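## Task

Use the probe first on the LC port in column 5 of 6 counting from the left, block 6 of 10 counting from the top, hole 2 of 4 counting from the top. Clean the port only if the panel's phone reports it dirty: push the cleaner's nose fully into the port, press the cleaner's body until it bottoms out, then probe again. If it is still dirty after two cleanings, the port fails. The probe captures an image only while fully inserted and held motionless. Finish with both tools withdrawn and state pass or fail. Bumping anything else or using force may fail the task. The robot must not fall or be left leaning. In finished_scene's answer write only the name or names, comma-separated, e.g. answer="comet, unicorn".

## Robot and tools

ROBOT. A LinearBot: an omnidirectional base with a column about 1.7 m tall. A carriage rides the column (lift_m) and holds two identical six-joint arms, each with a two-finger gripper. Arm bases sit roughly 0.57 m + lift_m above the floor, and parts of the carriage reach about 0.15 m lower. A hand reaches about 0.78 m from its shoulder but only about 0.38 m below its arm base. Parked joints 1-6 are 0, 0.05, 0.05, 1.45, 0, 0. Cameras: carriage_camera (fixed, facing forward, tilted about 20 degrees down), left_wrist_camera and right_wrist_camera (looking past the fingertips). Images are 896x504.

FRAMES. Base frame: origin on the floor below the base centre, x forward, y left, z up, metres. left_hand and right_hand are reported in it (midpoint between the finger pads); quat_wxyz gives the hand orientation, hand z along the fingers, fingers opening along hand y. Odometry frame is the base frame at scene start; base_odometry counts wheel turns only, so slip reads as travel, and heading (rad, left positive, -3.142 to 3.142) can drift a degree or two.

move. One action per call. Optional keys:
- base: an object with exactly one key, an offset from where the base last measured itself: translate_m (metres, forward positive, -2 to 2), strafe_m (metres, left positive, -2 to 2) or rotate_rad (radians, counter-clockwise positive, -6.3 to 6.3).
- joints: one flat object for both arms, keyed by name, each value an absolute target (not an offset). lift_m 0 to 1 m. For each side, left_ and right_: joint1_rad -2.617 to 3.054 (swing about vertical, 0 forward, positive left); joint2_rad 0 to 3.141 (shoulder: 0 upper arm level backward, 1.57 up, 3.14 level forward); joint3_rad 0 to 3.141 (elbow, 0 folded, 3.14 straight); joint4_rad -1.57 to 1.57 (wrist pitch, positive lifts fingertips); joint5_rad -1.57 to 1.57 (wrist yaw, positive swings fingertips to the right, opposite to joint 1); joint6_rad -2.094 to 2.094 (roll about the fingers); gripper_m 0 to 0.093 m pad gap. Any subset may be given; omitted joints keep chasing their previous target.
- speeds: caps for this action only: translate_m and strafe_m 0.02-0.5 m/s, rotate_rad 0.05-1.57 rad/s, lift_m 0.08-0.25 m/s (defaults are the maxima).
- min_time_s: 0.1-8 s, the shortest duration of each arm and gripper motion; slows fast moves and keeps hand paths straighter.
- cameras: list of camera names or ["all"]; [] for none; omitted means all.
An action lasts at most 15 s; a base move stops at 14 s (time_out). Unknown keys make the call invalid; out-of-range values get it refused, and a refusal or stop cancels the rest of that reply's move, wait and finished_scene calls.

wait(seconds 0-10, cameras) lets the scene run with no new command. zoom_image(camera, region=[x0,y0,x1,y1] pixels, at most 504x504) gives a finer crop of that camera's latest image; the camera must have been in the newest images. read_manual(section="licences") only returns licence text. finished_scene(scene 1 or 2, answer) ends the scene irreversibly; use "unknown" if no answer.

RESULTS. The move line is done or the worst status; base_status and joint_status per motion: done, off_target (resting short, may still push), contact_stop or time_out (target dropped, holding), not_followed (withheld by the self-collision check; send one arm its readings with joint 1 turned away, then the other in a later action), limit_stop_at_motor_heat. on_its_own lists uncommanded behaviour; "held at" is a target. pictures names the image order. motor_effort is percent of maximum, bracket is the peak; falling lift effort while lowering means a hand rests on something. Joint torques wrap at ±28 N m on joints 1-3. Motor temperatures list each arm's joints then gripper.

CAUTIONS. The base stops on wheel resistance only; arms and grippers have no contact stop and keep pressing, springing to target once free. After a stall, drive about 0.2 m back the way you came. Never reverse under a table edge. Hand readings may be off at long reach (true hand usually lower). Arms must not strike or squeeze each other. Stretched or loaded arms heat; at 75 °C MOTOR HOT appears, at 100 °C the arm goes limp for 30-60 s; park to cool. The robot tips most easily with a high carriage, stretched or loaded arms, pushes or sudden stops; only images reveal a lean. The robot keeps its last command while you compose a reply. Grip readings run slightly narrower than a held part; release by commanding well above the reading. Avoid drops, slams, hard pushes, and anything falling.

Each tool is called after "Call:" by a JSON object that holds its "name" and its "arguments".

## Session

Call:
{"name": "move", "arguments": {}}

Scene clock: 0.00 s.
Joint torques (N m): no reading
Motor temperatures (°C): left_arm=[30 29 32 31 29 28 28] | right_arm=[30 30 31 35 29 26 27]
base_odometry: x=+0.000 y=+0.000 heading=+0.000
base_status: not commanded
joint_positions: lift_m=+0.254 left_joint1_rad=-0.576 left_joint2_rad=+1.221 left_joint3_rad=+0.842 left_joint4_rad=+0.544 left_joint5_rad=+0.198 left_joint6_rad=+0.000 left_gripper_m=+0.01735 right_joint1_rad=+0.480 right_joint2_rad=+1.156 right_joint3_rad=+0.892 right_joint4_rad=+0.234 right_joint5_rad=+0.490 right_joint6_rad=-0.010 right_gripper_m=+0.04775
joint_status: not commanded
motor_effort: lift_m=+33 drive_wheels=+1
left_hand: x=+0.5574 y=+0.0519 z=+1.1736 quat_wxyz=(+0.710, +0.255, +0.596, -0.277) (m; base frame)
right_hand: x=+0.6090 y=-0.1994 z=+1.1499 quat_wxyz=(+0.698, -0.005, +0.716, -0.012) (m; base frame)
pictures: carriage_camera, left_wrist_camera, right_wrist_camera

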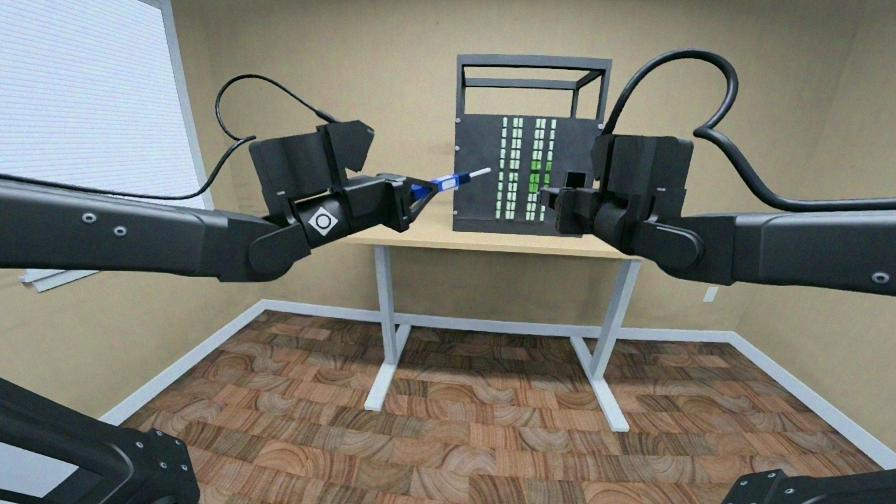

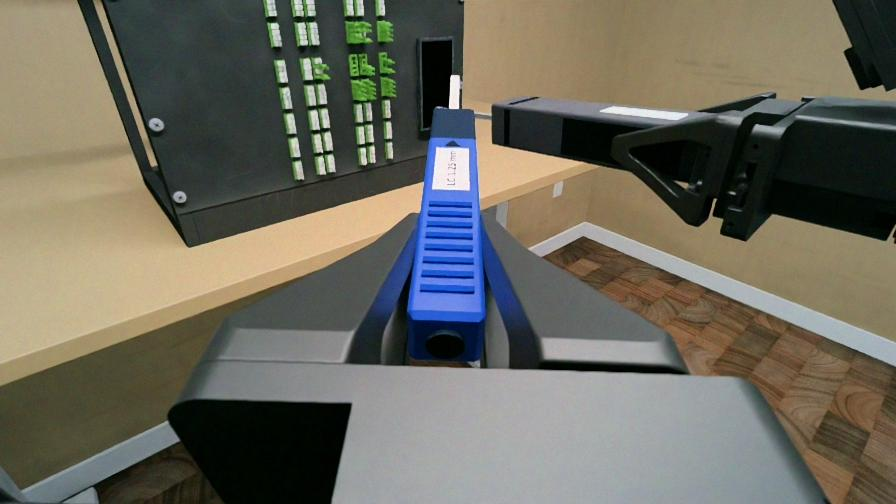

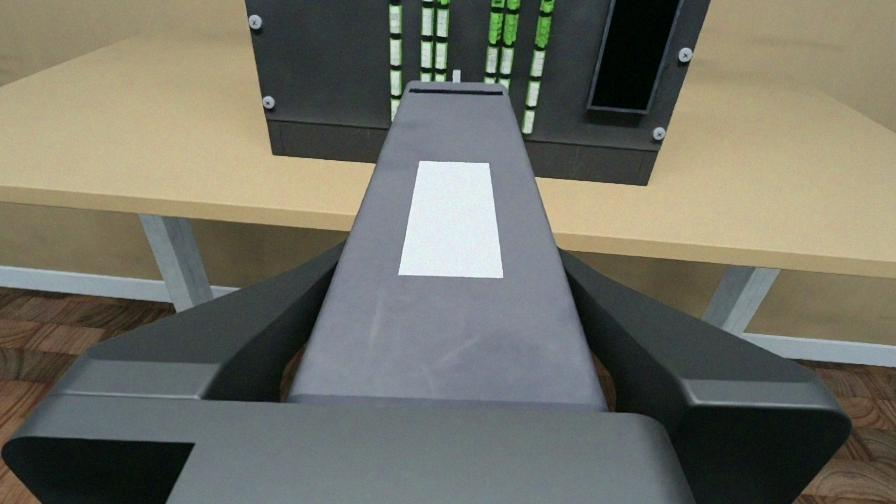

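Call:
{"name": "zoom_image", "arguments": {"camera": "carriage_camera", "region": [430, 40, 630, 250]}}

Call:
{"name": "zoom_image", "arguments": {"camera": "left_wrist_camera", "region": [200, 0, 560, 260]}}

Call:
{"name": "zoom_image", "arguments": {"camera": "right_wrist_camera", "region": [240, 0, 720, 200]}}

Scaled by 2.400 from the camera's 896x504 image, which has a finer 1280x720 frame.

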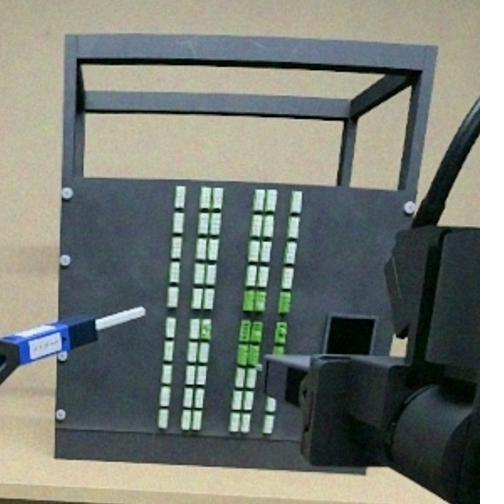

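Scaled by 1.400 from the camera's 896x504 image, which has a finer 1280x720 frame.

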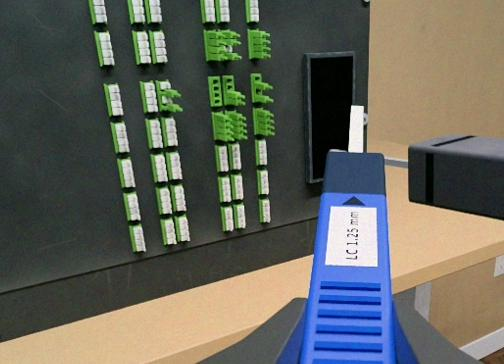

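Scaled by 1.050 from the camera's 896x504 image, which has a finer 1280x720 frame.

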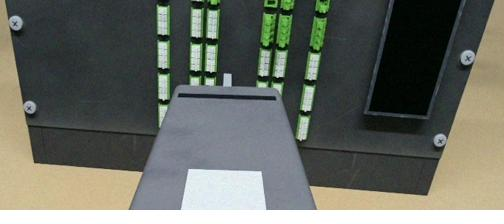

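Call:
{"name": "move", "arguments": {"joints": {"left_joint1_rad": -0.1, "left_joint5_rad": -0.1}, "min_time_s": 3}}

Call:
{"name": "move", "arguments": {"base": {"strafe_m": -0.25}, "speeds": {"strafe_m": 0.1}}}

Scene clock: 79.80 s.
Joint torques (N m): left_arm=[0.58 -4.55 7.86 2.27 -0.06 -0.02] | right_arm=[0.05 -3.28 8.43 3.19 0.06 -0.06]
Motor temperatures (°C): left_arm=[30 31 40 40 29 27 29] | right_arm=[30 31 38 49 28 26 29]
move: done
base_odometry: x=+0.000 y=+0.000 heading=+0.000
base_status: not commanded
joint_positions: lift_m=+0.254 left_joint1_rad=-0.106 left_joint2_rad=+1.221 left_joint3_rad=+0.842 left_joint4_rad=+0.544 left_joint5_rad=-0.088 left_joint6_rad=+0.000 left_gripper_m=+0.01735 right_joint1_rad=+0.480 right_joint2_rad=+1.156 right_joint3_rad=+0.892 right_joint4_rad=+0.232 right_joint5_rad=+0.490 right_joint6_rad=-0.010 right_gripper_m=+0.04775
joint_status: all done
motor_effort: lift_m=+36(41) drive_wheels=+0(0)
left_hand: x=+0.6452 y=+0.2788 z=+1.1740 quat_wxyz=(+0.763, +0.001, +0.647, -0.012) (m; base frame)
right_hand: x=+0.6090 y=-0.1994 z=+1.1494 quat_wxyz=(+0.697, -0.005, +0.717, -0.012) (m; base frame)
pictures: carriage_camera, left_wrist_camera, right_wrist_camera
camera_calibration:
left_wrist_camera: T_world_to_cam=[[-0.00952571, -0.999063, 0.0422169, 0.234136], [-0.487145, -0.0322336, -0.872726, 1.3497], [0.873269, -0.0288791, -0.486381, 0.141994], [0, 0, 0, 1]] pos_world=[0.535731, 0.281523, 1.2371]
right_wrist_camera: T_world_to_cam=[[0.0239655, -0.997974, 0.0589394, -0.284781], [-0.604101, -0.0614316, -0.794537, 1.27723], [0.796548, -0.0165639, -0.604349, 0.326476], [0, 0, 0, 1]] pos_world=[0.518346, -0.200334, 1.22889]

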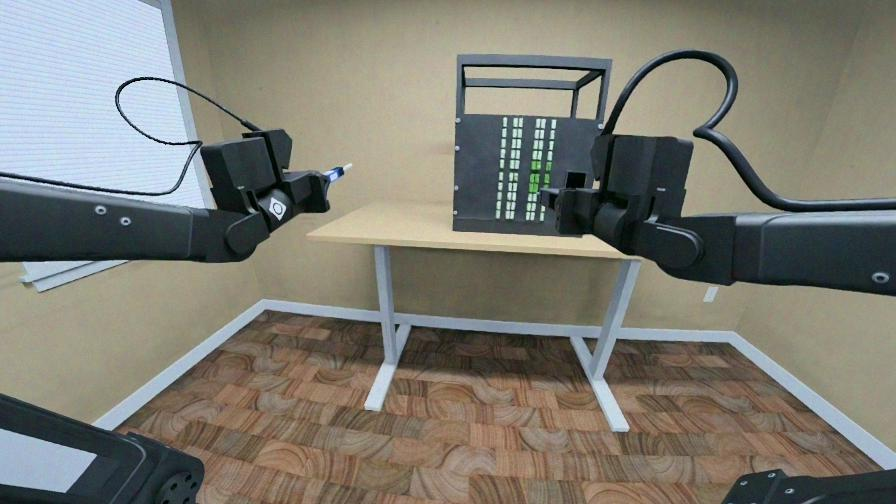

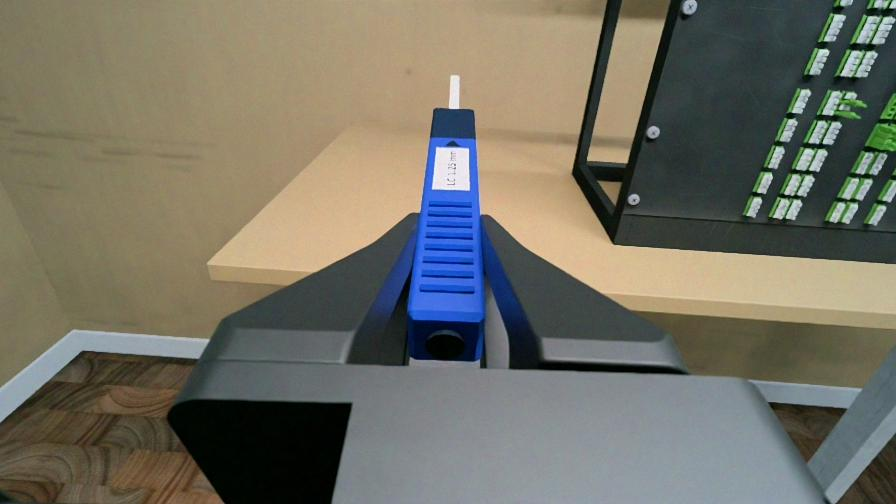

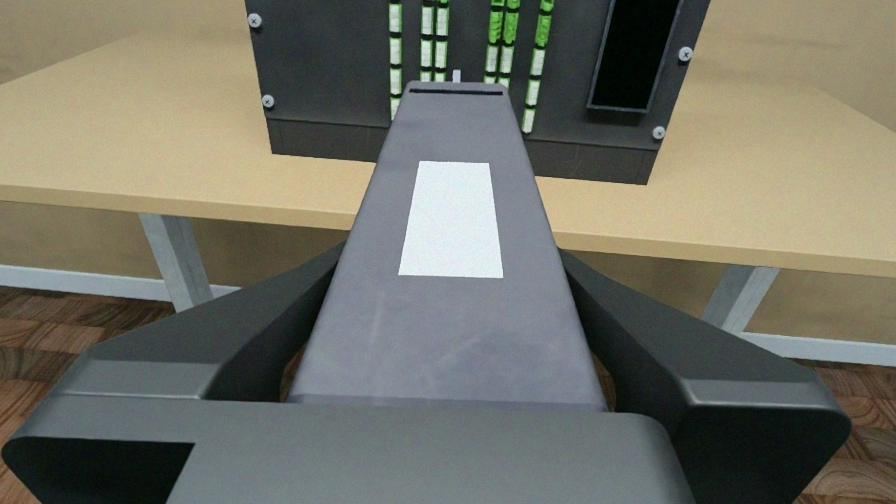

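Scene clock: 83.00 s.
Joint torques (N m): left_arm=[0.55 -4.53 7.86 2.25 -0.05 -0.01] | right_arm=[0.01 -3.32 8.46 3.21 0.08 -0.06]
Motor temperatures (°C): left_arm=[30 31 40 40 29 27 29] | right_arm=[30 31 38 49 28 26 29]
move: done
base_odometry: x=+0.000 y=-0.250 heading=+0.000
base_status: done
joint_positions: lift_m=+0.254 left_joint1_rad=-0.104 left_joint2_rad=+1.221 left_joint3_rad=+0.842 left_joint4_rad=+0.544 left_joint5_rad=-0.090 left_joint6_rad=+0.000 left_gripper_m=+0.01735 right_joint1_rad=+0.481 right_joint2_rad=+1.156 right_joint3_rad=+0.892 right_joint4_rad=+0.231 right_joint5_rad=+0.490 right_joint6_rad=-0.010 right_gripper_m=+0.04775
joint_status: not commanded
motor_effort: lift_m=+34(41) drive_wheels=-2(10)
left_hand: x=+0.6453 y=+0.2800 z=+1.1740 quat_wxyz=(+0.763, -0.001, +0.647, -0.010) (m; base frame)
right_hand: x=+0.6089 y=-0.1991 z=+1.1492 quat_wxyz=(+0.697, -0.006, +0.717, -0.012) (m; base frame)
pictures: carriage_camera, left_wrist_camera, right_wrist_camera
camera_calibration:
left_wrist_camera: T_world_to_cam=[[-0.00535186, -0.999082, 0.0425124, 0.232236], [-0.487044, -0.0345255, -0.872695, 1.35033], [0.873361, -0.0253759, -0.486412, 0.140927], [0, 0, 0, 1]] pos_world=[0.535831, 0.28222, 1.2371]
right_wrist_camera: T_world_to_cam=[[0.0251597, -0.997915, 0.0594385, -0.285791], [-0.604839, -0.0625355, -0.793888, 1.27653], [0.79595, -0.0159767, -0.605152, 0.327826], [0, 0, 0, 1]] pos_world=[0.518351, -0.200129, 1.22879]

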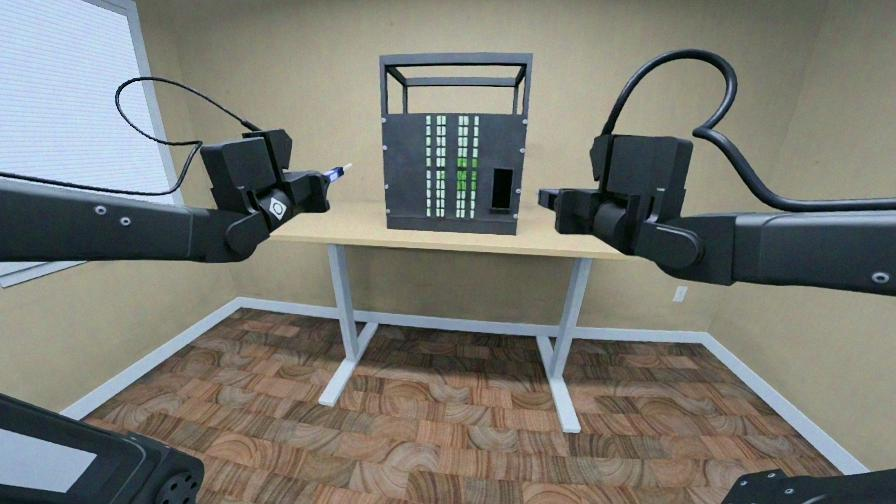

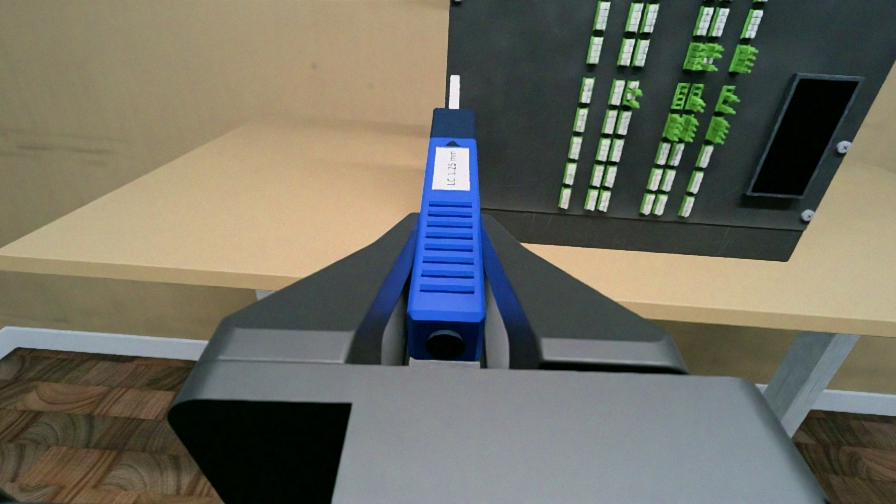

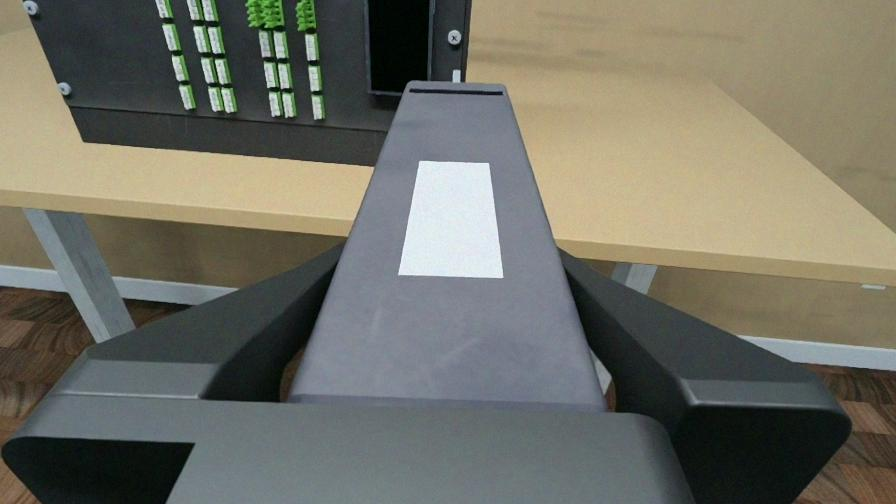

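Call:
{"name": "zoom_image", "arguments": {"camera": "left_wrist_camera", "region": [540, 0, 900, 240]}}

Call:
{"name": "zoom_image", "arguments": {"camera": "carriage_camera", "region": [380, 100, 540, 240]}}

Invalid region (540, 0, 900, 240): it reaches outside that camera's 896x504 image.

Scaled by 3.150 from the camera's 896x504 image, which has a finer 1280x720 frame.

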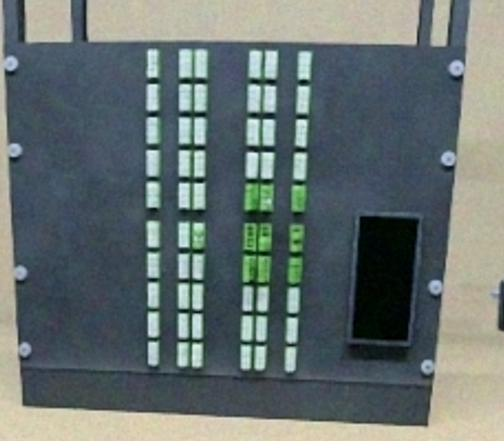

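Call:
{"name": "zoom_image", "arguments": {"camera": "left_wrist_camera", "region": [620, 0, 780, 160]}}

Call:
{"name": "zoom_image", "arguments": {"camera": "right_wrist_camera", "region": [380, 40, 540, 200]}}

Call:
{"name": "zoom_image", "arguments": {"camera": "left_wrist_camera", "region": [400, 60, 520, 180]}}

Scaled by 3.150 from the camera's 896x504 image, which has a finer 1280x720 frame.

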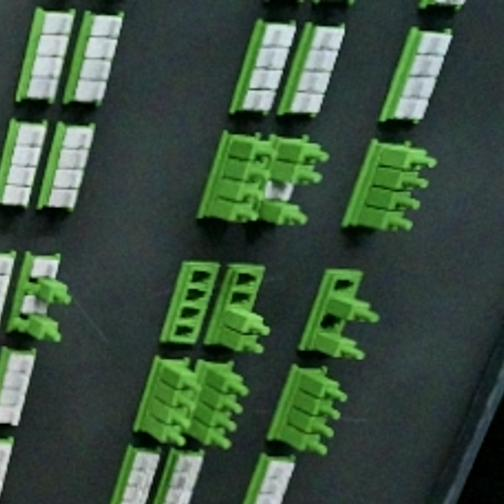

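Scaled by 3.150 from the camera's 896x504 image, which has a finer 1280x720 frame.

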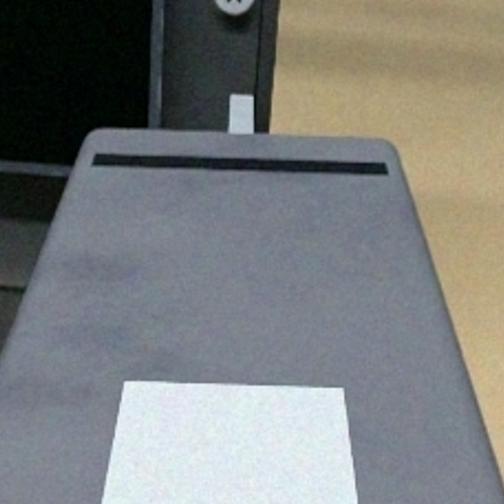

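Scaled by 4.200 from the camera's 896x504 image, which has a finer 1280x720 frame.

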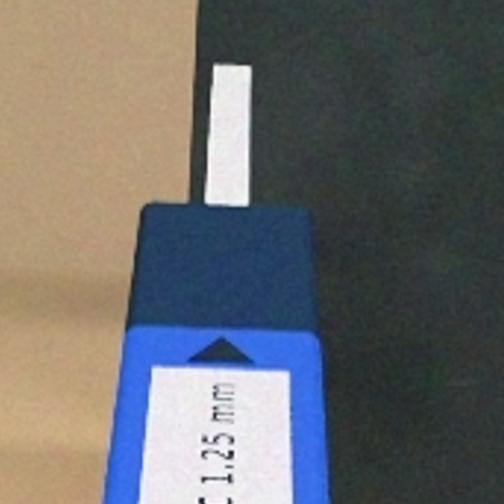

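Call:
{"name": "move", "arguments": {"base": {"rotate_rad": -0.048}, "speeds": {"rotate_rad": 0.2}, "cameras": []}}

Call:
{"name": "move", "arguments": {"base": {"strafe_m": 0.04}, "speeds": {"strafe_m": 0.1}, "cameras": []}}

Call:
{"name": "move", "arguments": {"base": {"translate_m": 0.12}, "speeds": {"translate_m": 0.1}}}

Scene clock: 126.13 s.
Joint torques (N m): left_arm=[0.31 -4.52 7.84 2.28 -0.04 -0.01] | right_arm=[0.06 -3.36 8.47 3.22 0.06 -0.06]
Motor temperatures (°C): left_arm=[29 32 42 41 28 27 29] | right_arm=[30 31 39 51 28 26 29]
move: done
base_odometry: x=+0.000 y=-0.250 heading=-0.048
base_status: done
joint_positions: lift_m=+0.254 left_joint1_rad=-0.103 left_joint2_rad=+1.221 left_joint3_rad=+0.842 left_joint4_rad=+0.543 left_joint5_rad=-0.091 left_joint6_rad=+0.000 left_gripper_m=+0.01735 right_joint1_rad=+0.480 right_joint2_rad=+1.157 right_joint3_rad=+0.892 right_joint4_rad=+0.230 right_joint5_rad=+0.491 right_joint6_rad=-0.010 right_gripper_m=+0.04775
joint_status: not commanded
motor_effort: lift_m=+38(39) drive_wheels=-4(9)
left_hand: x=+0.6454 y=+0.2804 z=+1.1735 quat_wxyz=(+0.762, -0.001, +0.648, -0.010) (m; base frame)
right_hand: x=+0.6092 y=-0.1994 z=+1.1486 quat_wxyz=(+0.696, -0.005, +0.718, -0.013) (m; base frame)
pictures: none
No camera images: "cameras" was empty.

Scene clock: 127.23 s.
Joint torques (N m): left_arm=[0.1 -4.52 7.88 2.29 -0.01 -0.01] | right_arm=[-0.08 -3.36 8.44 3.23 0.07 -0.05]
Motor temperatures (°C): left_arm=[29 32 42 41 28 27 29] | right_arm=[30 31 39 51 28 26 29]
move: done
base_odometry: x=+0.002 y=-0.210 heading=-0.048
base_status: done
joint_positions: lift_m=+0.254 left_joint1_rad=-0.101 left_joint2_rad=+1.221 left_joint3_rad=+0.842 left_joint4_rad=+0.542 left_joint5_rad=-0.093 left_joint6_rad=+0.000 left_gripper_m=+0.01735 right_joint1_rad=+0.481 right_joint2_rad=+1.157 right_joint3_rad=+0.892 right_joint4_rad=+0.229 right_joint5_rad=+0.490 right_joint6_rad=-0.010 right_gripper_m=+0.04775
joint_status: not commanded
motor_effort: lift_m=+33(38) drive_wheels=-1(11)
left_hand: x=+0.6455 y=+0.2815 z=+1.1734 quat_wxyz=(+0.762, -0.002, +0.648, -0.009) (m; base frame)
right_hand: x=+0.6091 y=-0.1988 z=+1.1484 quat_wxyz=(+0.696, -0.006, +0.718, -0.012) (m; base frame)
pictures: none
No camera images: "cameras" was empty.

Scene clock: 129.13 s.
Joint torques (N m): left_arm=[0.18 -4.57 7.88 2.32 -0.01 -0.02] | right_arm=[-0.02 -3.36 8.46 3.26 0.07 -0.06]
Motor temperatures (°C): left_arm=[29 32 42 41 28 27 29] | right_arm=[30 31 39 51 28 26 29]
move: done
base_odometry: x=+0.122 y=-0.216 heading=-0.048
base_status: done
joint_positions: lift_m=+0.254 left_joint1_rad=-0.101 left_joint2_rad=+1.221 left_joint3_rad=+0.842 left_joint4_rad=+0.541 left_joint5_rad=-0.093 left_joint6_rad=+0.000 left_gripper_m=+0.01735 right_joint1_rad=+0.481 right_joint2_rad=+1.157 right_joint3_rad=+0.892 right_joint4_rad=+0.227 right_joint5_rad=+0.489 right_joint6_rad=-0.010 right_gripper_m=+0.04775
joint_status: not commanded
motor_effort: lift_m=+32(38) drive_wheels=+6(11)
left_hand: x=+0.6455 y=+0.2815 z=+1.1732 quat_wxyz=(+0.761, -0.002, +0.648, -0.008) (m; base frame)
right_hand: x=+0.6091 y=-0.1988 z=+1.1480 quat_wxyz=(+0.695, -0.007, +0.719, -0.013) (m; base frame)
pictures: carriage_camera, left_wrist_camera, right_wrist_camera
camera_calibration:
left_wrist_camera: T_world_to_cam=[[-0.000285155, -0.999096, 0.042507, 0.230543], [-0.489864, -0.036918, -0.871017, 1.35033], [0.871799, -0.021071, -0.489411, 0.143726], [0, 0, 0, 1]] pos_world=[0.536243, 0.283215, 1.2367]
right_wrist_camera: T_world_to_cam=[[0.0261772, -0.997771, 0.0613746, -0.288222], [-0.607989, -0.0646258, -0.791311, 1.27419], [0.793514, -0.0166008, -0.608326, 0.331917], [0, 0, 0, 1]] pos_world=[0.518858, -0.199724, 1.22788]

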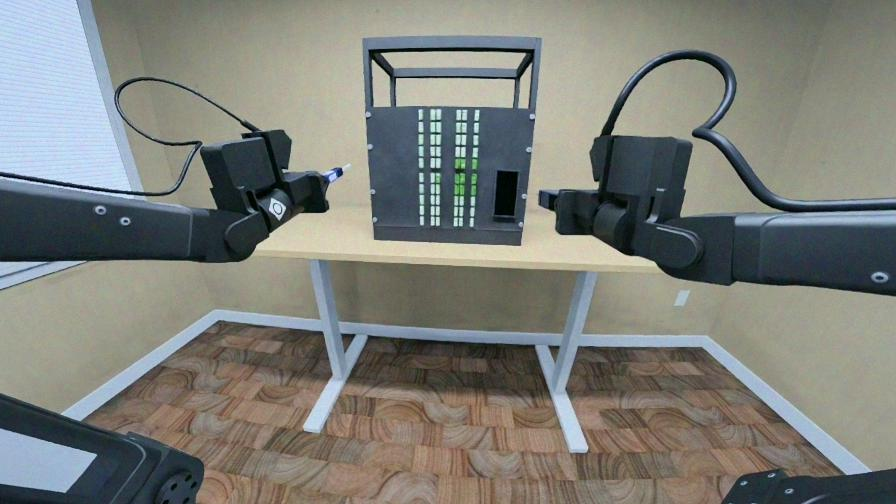

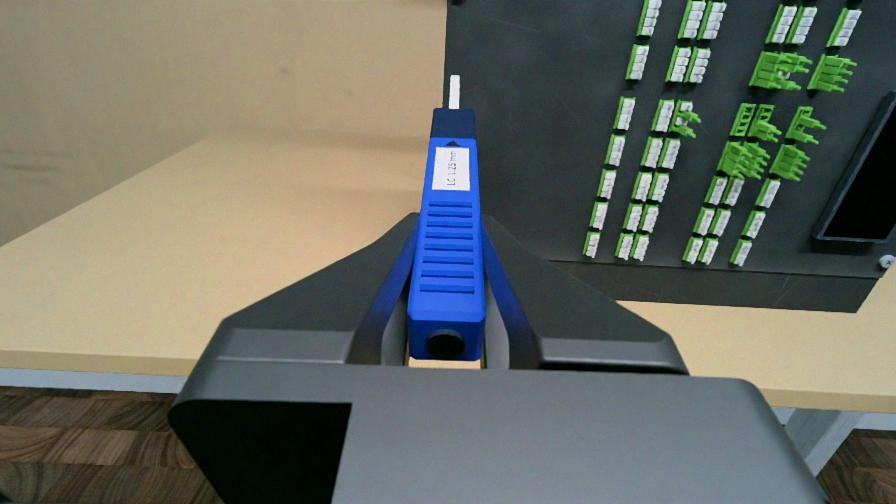

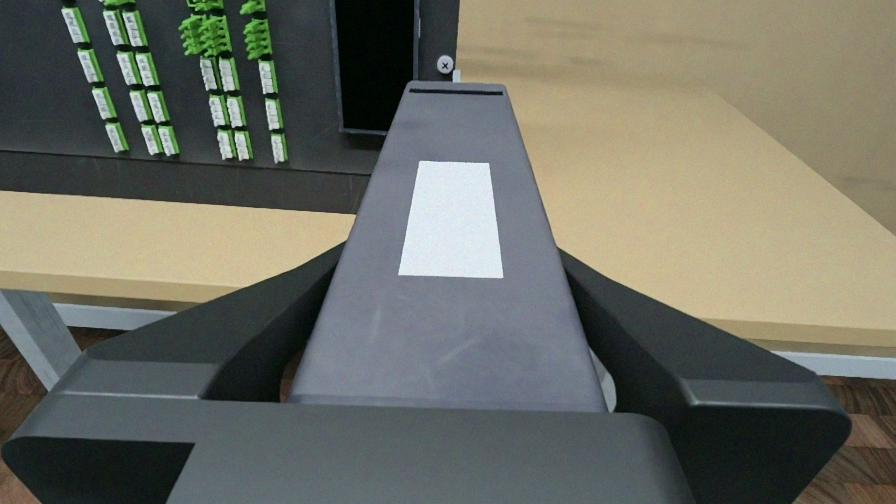

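Call:
{"name": "zoom_image", "arguments": {"camera": "right_wrist_camera", "region": [0, 0, 460, 220]}}

Call:
{"name": "zoom_image", "arguments": {"camera": "carriage_camera", "region": [350, 90, 550, 260]}}

Call:
{"name": "zoom_image", "arguments": {"camera": "left_wrist_camera", "region": [690, 20, 850, 180]}}

Scaled by 1.096 from the camera's 896x504 image, which has a finer 1280x720 frame.

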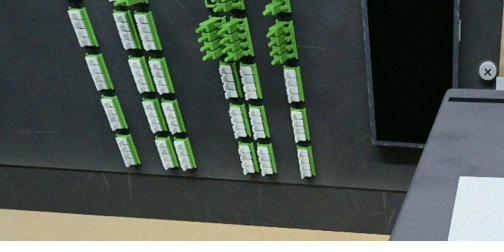

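Scaled by 2.520 from the camera's 896x504 image, which has a finer 1280x720 frame.

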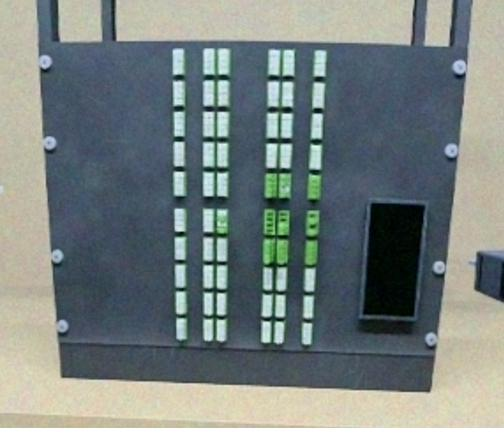

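Scaled by 3.150 from the camera's 896x504 image, which has a finer 1280x720 frame.

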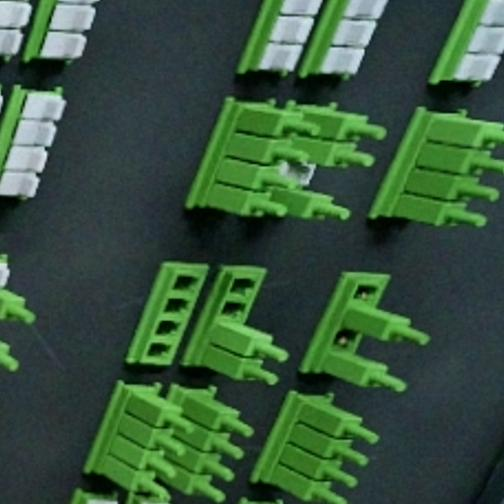

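Call:
{"name": "move", "arguments": {"joints": {"right_joint1_rad": 0.836, "right_joint2_rad": 1.838, "right_joint3_rad": 1.538, "right_joint4_rad": 0.30, "right_joint5_rad": 0.836, "right_joint6_rad": 0.0}, "min_time_s": 4}}

Scene clock: 220.90 s.
Joint torques (N m): left_arm=[0.18 -4.53 7.84 2.31 -0.02 -0.01] | right_arm=[0.69 -8.43 13.08 3.07 0.29 0.05]
Motor temperatures (°C): left_arm=[29 32 43 42 28 27 30] | right_arm=[29 32 43 54 28 26 30]
move: off_target
base_odometry: x=+0.122 y=-0.216 heading=-0.048
base_status: not commanded
joint_positions: lift_m=+0.254 left_joint1_rad=-0.101 left_joint2_rad=+1.221 left_joint3_rad=+0.842 left_joint4_rad=+0.541 left_joint5_rad=-0.093 left_joint6_rad=+0.000 left_gripper_m=+0.01735 right_joint1_rad=+0.828 right_joint2_rad=+1.828 right_joint3_rad=+1.482 right_joint4_rad=+0.242 right_joint5_rad=+0.820 right_joint6_rad=-0.009 right_gripper_m=+0.04775
joint_status: right_joint4_rad off_target (ended at +0.242, target +0.300); the others done
motor_effort: lift_m=+35(41) drive_wheels=+6(6)
left_hand: x=+0.6455 y=+0.2815 z=+1.1732 quat_wxyz=(+0.761, -0.002, +0.648, -0.008) (m; base frame)
right_hand: x=+0.6744 y=-0.0039 z=+1.1294 quat_wxyz=(+0.681, -0.033, +0.731, -0.027) (m; base frame)
pictures: carriage_camera, left_wrist_camera, right_wrist_camera
camera_calibration:
left_wrist_camera: T_world_to_cam=[[-0.000285155, -0.999096, 0.042507, 0.230543], [-0.489864, -0.036918, -0.871017, 1.35033], [0.871799, -0.021071, -0.489411, 0.143726], [0, 0, 0, 1]] pos_world=[0.536243, 0.283215, 1.2367]
right_wrist_camera: T_world_to_cam=[[0.0469222, -0.991973, 0.117418, -0.17164], [-0.636187, -0.120301, -0.762098, 1.29763], [0.770107, -0.0389404, -0.636725, 0.319866], [0, 0, 0, 1]] pos_world=[0.587258, -0.00170008, 1.21274]

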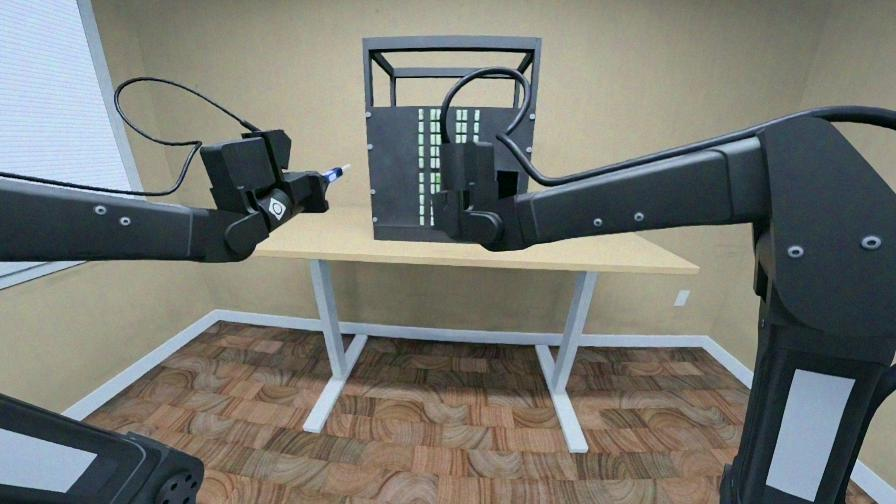

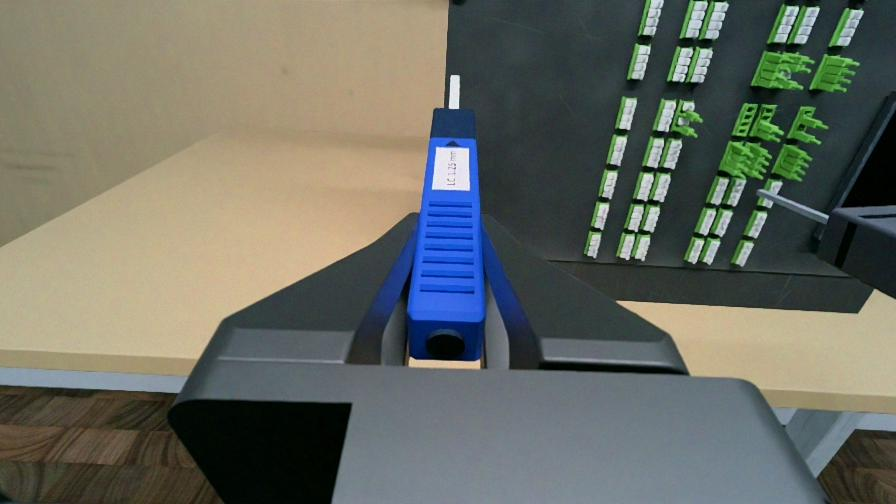

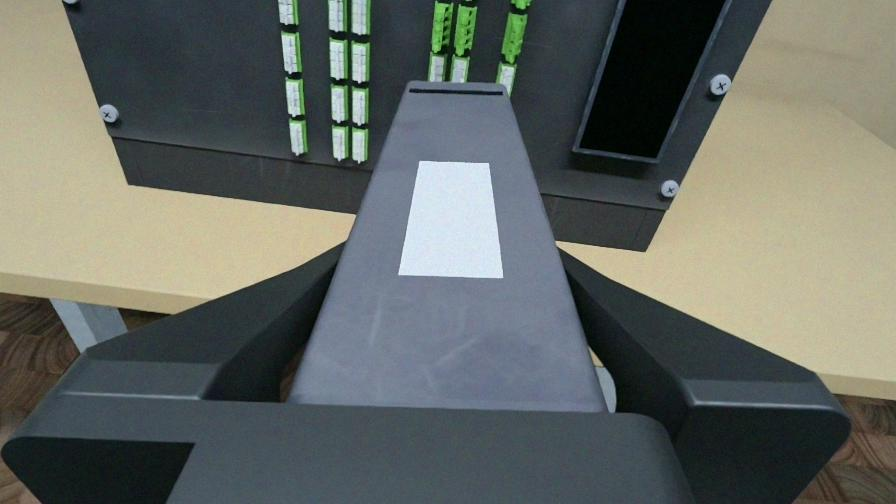

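Call:
{"name": "zoom_image", "arguments": {"camera": "left_wrist_camera", "region": [670, 80, 896, 300]}}

Call:
{"name": "zoom_image", "arguments": {"camera": "right_wrist_camera", "region": [380, 0, 560, 120]}}

Scaled by 2.230 from the camera's 896x504 image, which has a finer 1280x720 frame.

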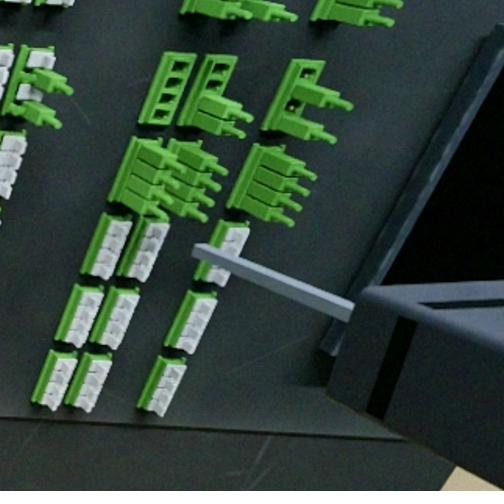

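Scaled by 2.800 from the camera's 896x504 image, which has a finer 1280x720 frame.

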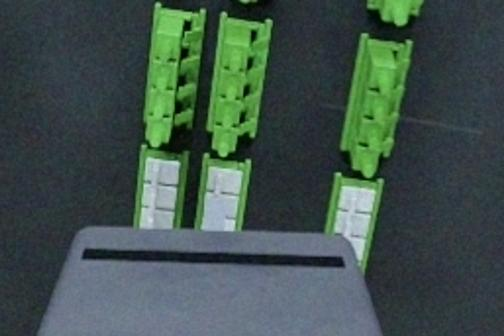

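Call:
{"name": "move", "arguments": {"base": {"translate_m": -0.08}, "speeds": {"translate_m": 0.1}, "cameras": []}}

Call:
{"name": "move", "arguments": {"joints": {"right_joint1_rad": 0.842, "right_joint2_rad": 1.848, "right_joint3_rad": 1.594, "right_joint4_rad": 0.358, "right_joint5_rad": 0.852, "right_joint6_rad": 0.009}, "min_time_s": 3}}

Scene clock: 258.70 s.
Joint torques (N m): left_arm=[0.21 -4.49 7.86 2.32 -0.01 -0.01] | right_arm=[0.38 -8.43 12.98 3.04 0.25 0.04]
Motor temperatures (°C): left_arm=[29 32 44 43 28 27 30] | right_arm=[29 38 58 55 28 26 30]
move: done
base_odometry: x=+0.042 y=-0.212 heading=-0.048
base_status: done
joint_positions: lift_m=+0.254 left_joint1_rad=-0.101 left_joint2_rad=+1.221 left_joint3_rad=+0.842 left_joint4_rad=+0.540 left_joint5_rad=-0.093 left_joint6_rad=+0.000 left_gripper_m=+0.01735 right_joint1_rad=+0.832 right_joint2_rad=+1.828 right_joint3_rad=+1.483 right_joint4_rad=+0.247 right_joint5_rad=+0.823 right_joint6_rad=-0.008 right_gripper_m=+0.04775
joint_status: not commanded
motor_effort: lift_m=+36(40) drive_wheels=+2(10)
left_hand: x=+0.6456 y=+0.2815 z=+1.1729 quat_wxyz=(+0.761, -0.002, +0.649, -0.008) (m; base frame)
right_hand: x=+0.6733 y=-0.0026 z=+1.1308 quat_wxyz=(+0.682, -0.032, +0.730, -0.025) (m; base frame)
pictures: none
No camera images: "cameras" was empty.

Scene clock: 262.00 s.
Joint torques (N m): left_arm=[0.16 -4.55 7.84 2.32 -0.02 -0.01] | right_arm=[0.91 -8.28 13.01 3.03 0.18 0.04]
Motor temperatures (°C): left_arm=[29 32 44 43 28 27 30] | right_arm=[29 38 58 56 28 26 30]
move: off_target
base_odometry: x=+0.042 y=-0.212 heading=-0.048
base_status: not commanded
joint_positions: lift_m=+0.254 left_joint1_rad=-0.101 left_joint2_rad=+1.221 left_joint3_rad=+0.842 left_joint4_rad=+0.540 left_joint5_rad=-0.093 left_joint6_rad=+0.000 left_gripper_m=+0.01735 right_joint1_rad=+0.832 right_joint2_rad=+1.836 right_joint3_rad=+1.539 right_joint4_rad=+0.301 right_joint5_rad=+0.840 right_joint6_rad=+0.000 right_gripper_m=+0.04775
joint_status: right_joint4_rad off_target (ended at +0.301, target +0.358); the others done
motor_effort: lift_m=+36(40) drive_wheels=+2(2)
left_hand: x=+0.6456 y=+0.2815 z=+1.1729 quat_wxyz=(+0.761, -0.002, +0.649, -0.008) (m; base frame)
right_hand: x=+0.6759 y=-0.0027 z=+1.1619 quat_wxyz=(+0.708, +0.004, +0.706, -0.002) (m; base frame)
pictures: carriage_camera, left_wrist_camera, right_wrist_camera
camera_calibration:
left_wrist_camera: T_world_to_cam=[[-0.000287455, -0.9991, 0.0424179, 0.230664], [-0.490837, -0.0368157, -0.870473, 1.35003], [0.871251, -0.0210705, -0.490385, 0.145036], [0, 0, 0, 1]] pos_world=[0.536347, 0.283215, 1.2365]
right_wrist_camera: T_world_to_cam=[[0.0247845, -0.999161, 0.032618, -0.0607845], [-0.579488, -0.0409462, -0.813951, 1.34559], [0.814604, 0.00127167, -0.580017, 0.243592], [0, 0, 0, 1]] pos_world=[0.58283, -0.00594632, 1.23852]

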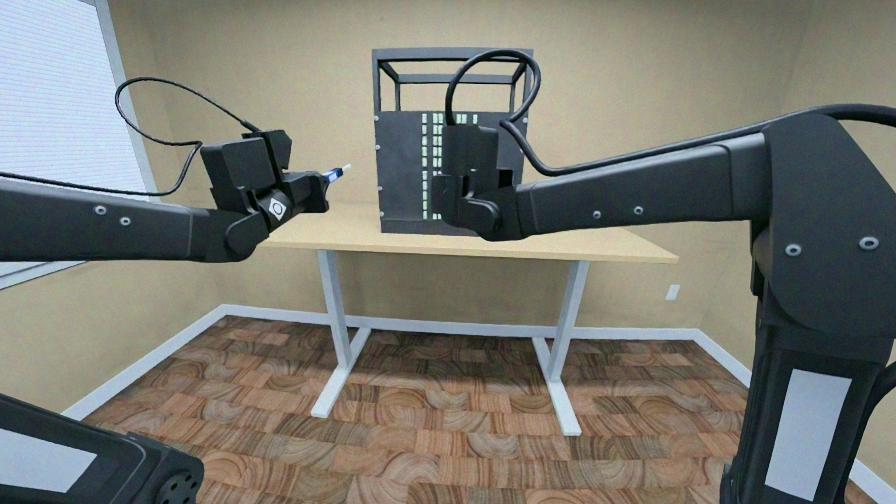

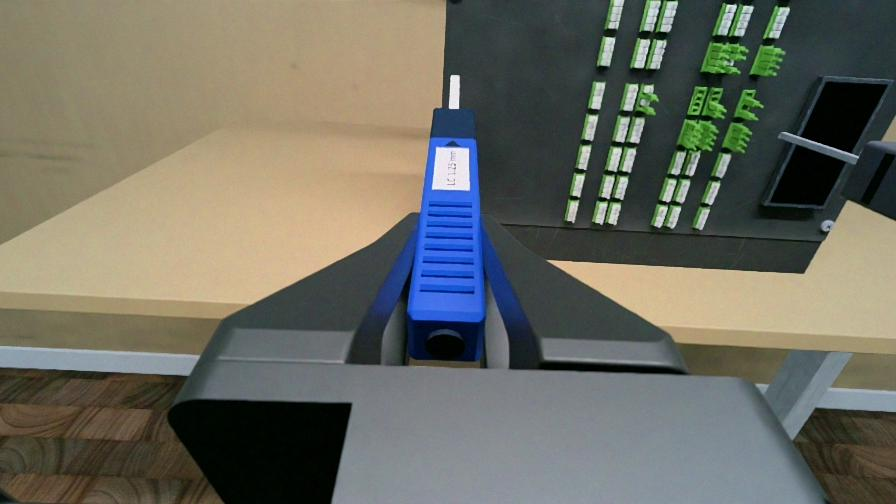

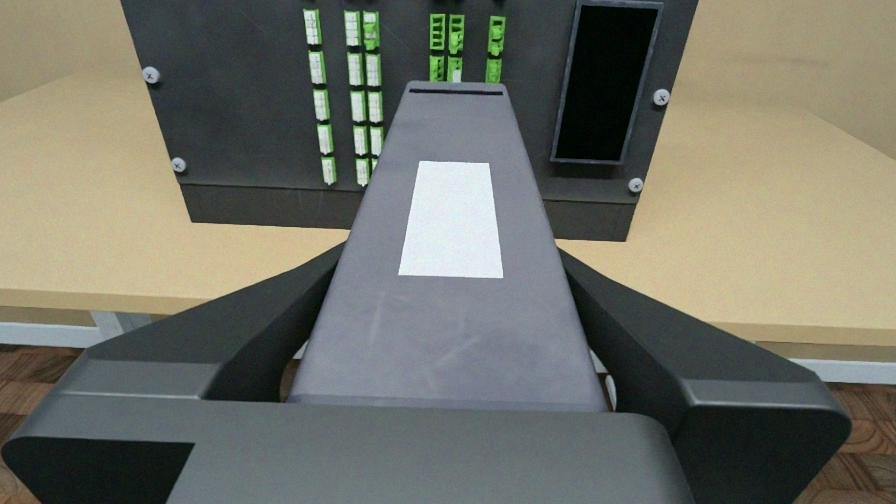

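Call:
{"name": "zoom_image", "arguments": {"camera": "left_wrist_camera", "region": [660, 60, 880, 200]}}

Call:
{"name": "zoom_image", "arguments": {"camera": "right_wrist_camera", "region": [400, 0, 520, 100]}}

Scaled by 2.291 from the camera's 896x504 image, which has a finer 1280x720 frame.

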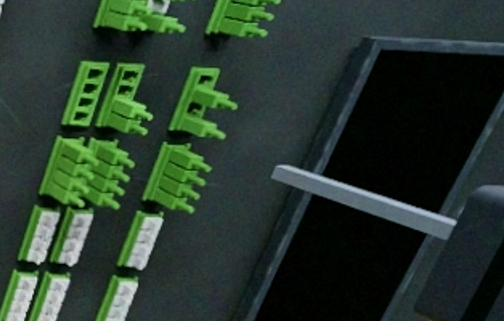

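Scaled by 4.200 from the camera's 896x504 image, which has a finer 1280x720 frame.

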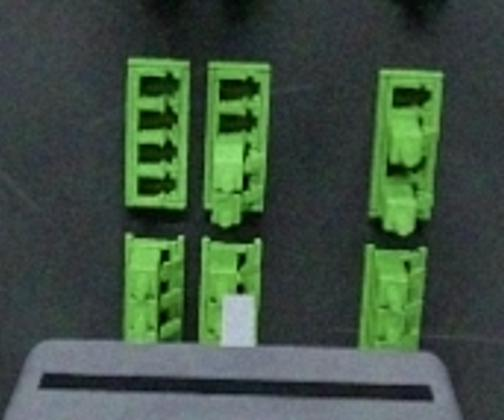

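Call:
{"name": "move", "arguments": {"joints": {"right_joint2_rad": 1.850, "right_joint3_rad": 1.558, "right_joint4_rad": 0.436}, "min_time_s": 2}}

Call:
{"name": "zoom_image", "arguments": {"camera": "right_wrist_camera", "region": [390, 0, 530, 130]}}

Call:
{"name": "zoom_image", "arguments": {"camera": "left_wrist_camera", "region": [680, 60, 880, 180]}}

Scene clock: 315.00 s.
Joint torques (N m): left_arm=[0.16 -4.52 7.9 2.33 -0.02 -0.01] | right_arm=[0.92 -8.09 9.78 2.96 0.11 0.03]
Motor temperatures (°C): left_arm=[29 32 44 43 28 27 30] | right_arm=[29 41 66 60 28 26 30]
move: off_target
base_odometry: x=+0.042 y=-0.212 heading=-0.048
base_status: not commanded
joint_positions: lift_m=+0.254 left_joint1_rad=-0.101 left_joint2_rad=+1.221 left_joint3_rad=+0.842 left_joint4_rad=+0.540 left_joint5_rad=-0.093 left_joint6_rad=+0.000 left_gripper_m=+0.01735 right_joint1_rad=+0.832 right_joint2_rad=+1.836 right_joint3_rad=+1.539 right_joint4_rad=+0.379 right_joint5_rad=+0.843 right_joint6_rad=+0.000 right_gripper_m=+0.04775
joint_status: right_joint4_rad off_target (ended at +0.379, target +0.436); the others done
motor_effort: lift_m=+34(40) drive_wheels=+2(2)
left_hand: x=+0.6456 y=+0.2815 z=+1.1729 quat_wxyz=(+0.761, -0.002, +0.649, -0.008) (m; base frame)
right_hand: x=+0.6755 y=-0.0037 z=+1.1769 quat_wxyz=(+0.726, +0.026, +0.687, +0.018) (m; base frame)
pictures: carriage_camera, left_wrist_camera, right_wrist_camera
camera_calibration:
left_wrist_camera: T_world_to_cam=[[-0.000287455, -0.9991, 0.0424179, 0.230664], [-0.490837, -0.0368157, -0.870473, 1.35003], [0.871251, -0.0210705, -0.490385, 0.145036], [0, 0, 0, 1]] pos_world=[0.536347, 0.283215, 1.2365]
right_wrist_camera: T_world_to_cam=[[0.0215007, -0.999456, -0.0250092, 0.00777762], [-0.535511, 0.00961098, -0.844474, 1.36396], [0.844254, 0.0315495, -0.535013, 0.179774], [0, 0, 0, 1]] pos_world=[0.578475, -0.0110074, 1.24821]

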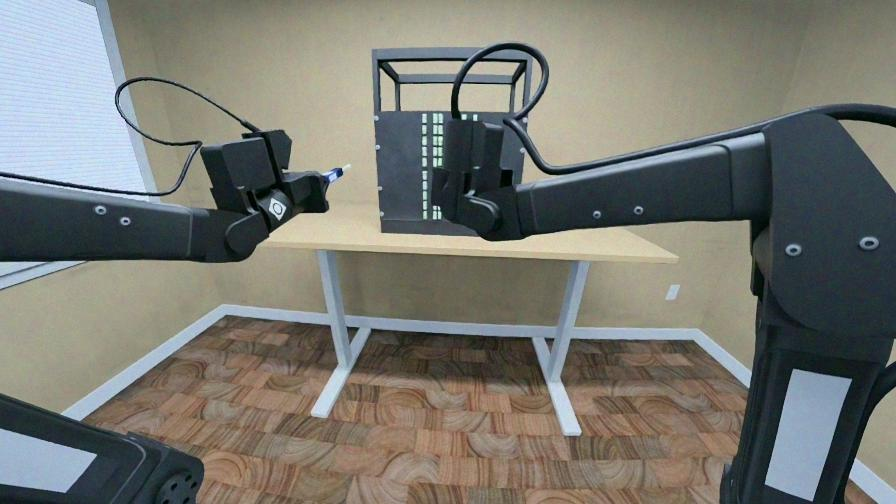

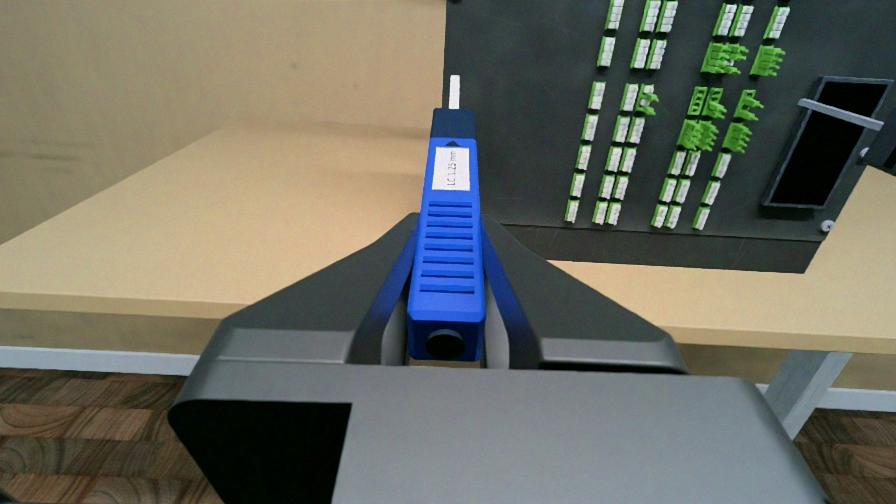

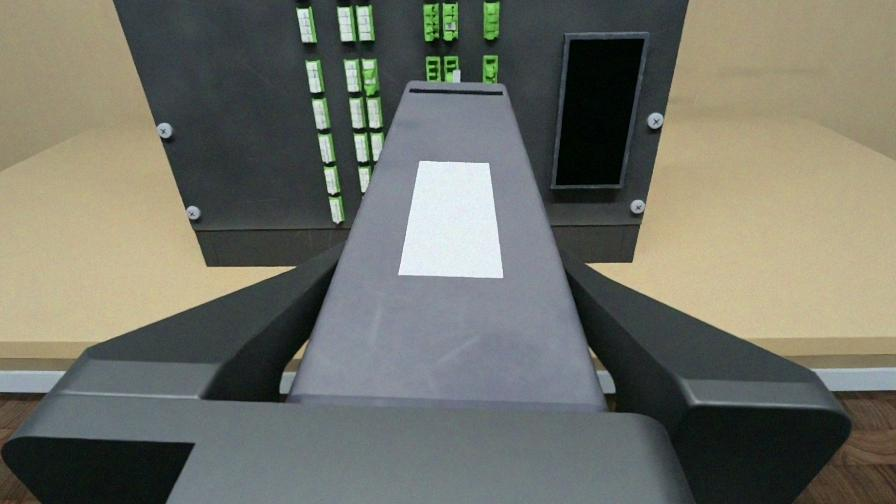

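Scaled by 3.600 from the camera's 896x504 image, which has a finer 1280x720 frame.

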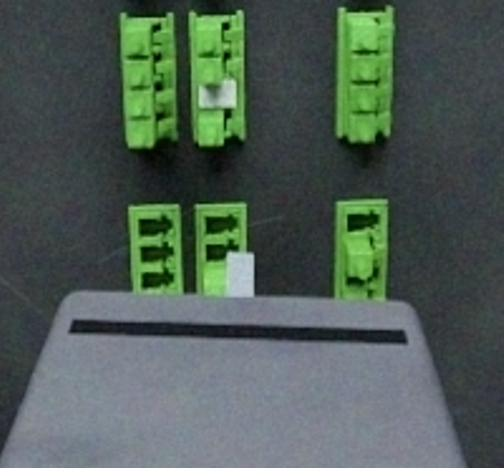

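Scaled by 2.520 from the camera's 896x504 image, which has a finer 1280x720 frame.

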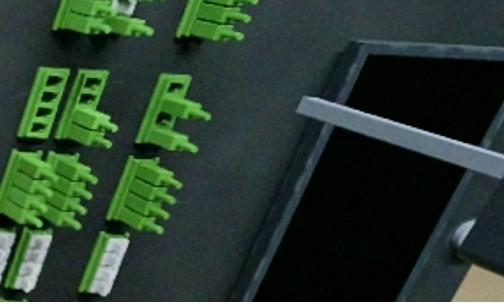

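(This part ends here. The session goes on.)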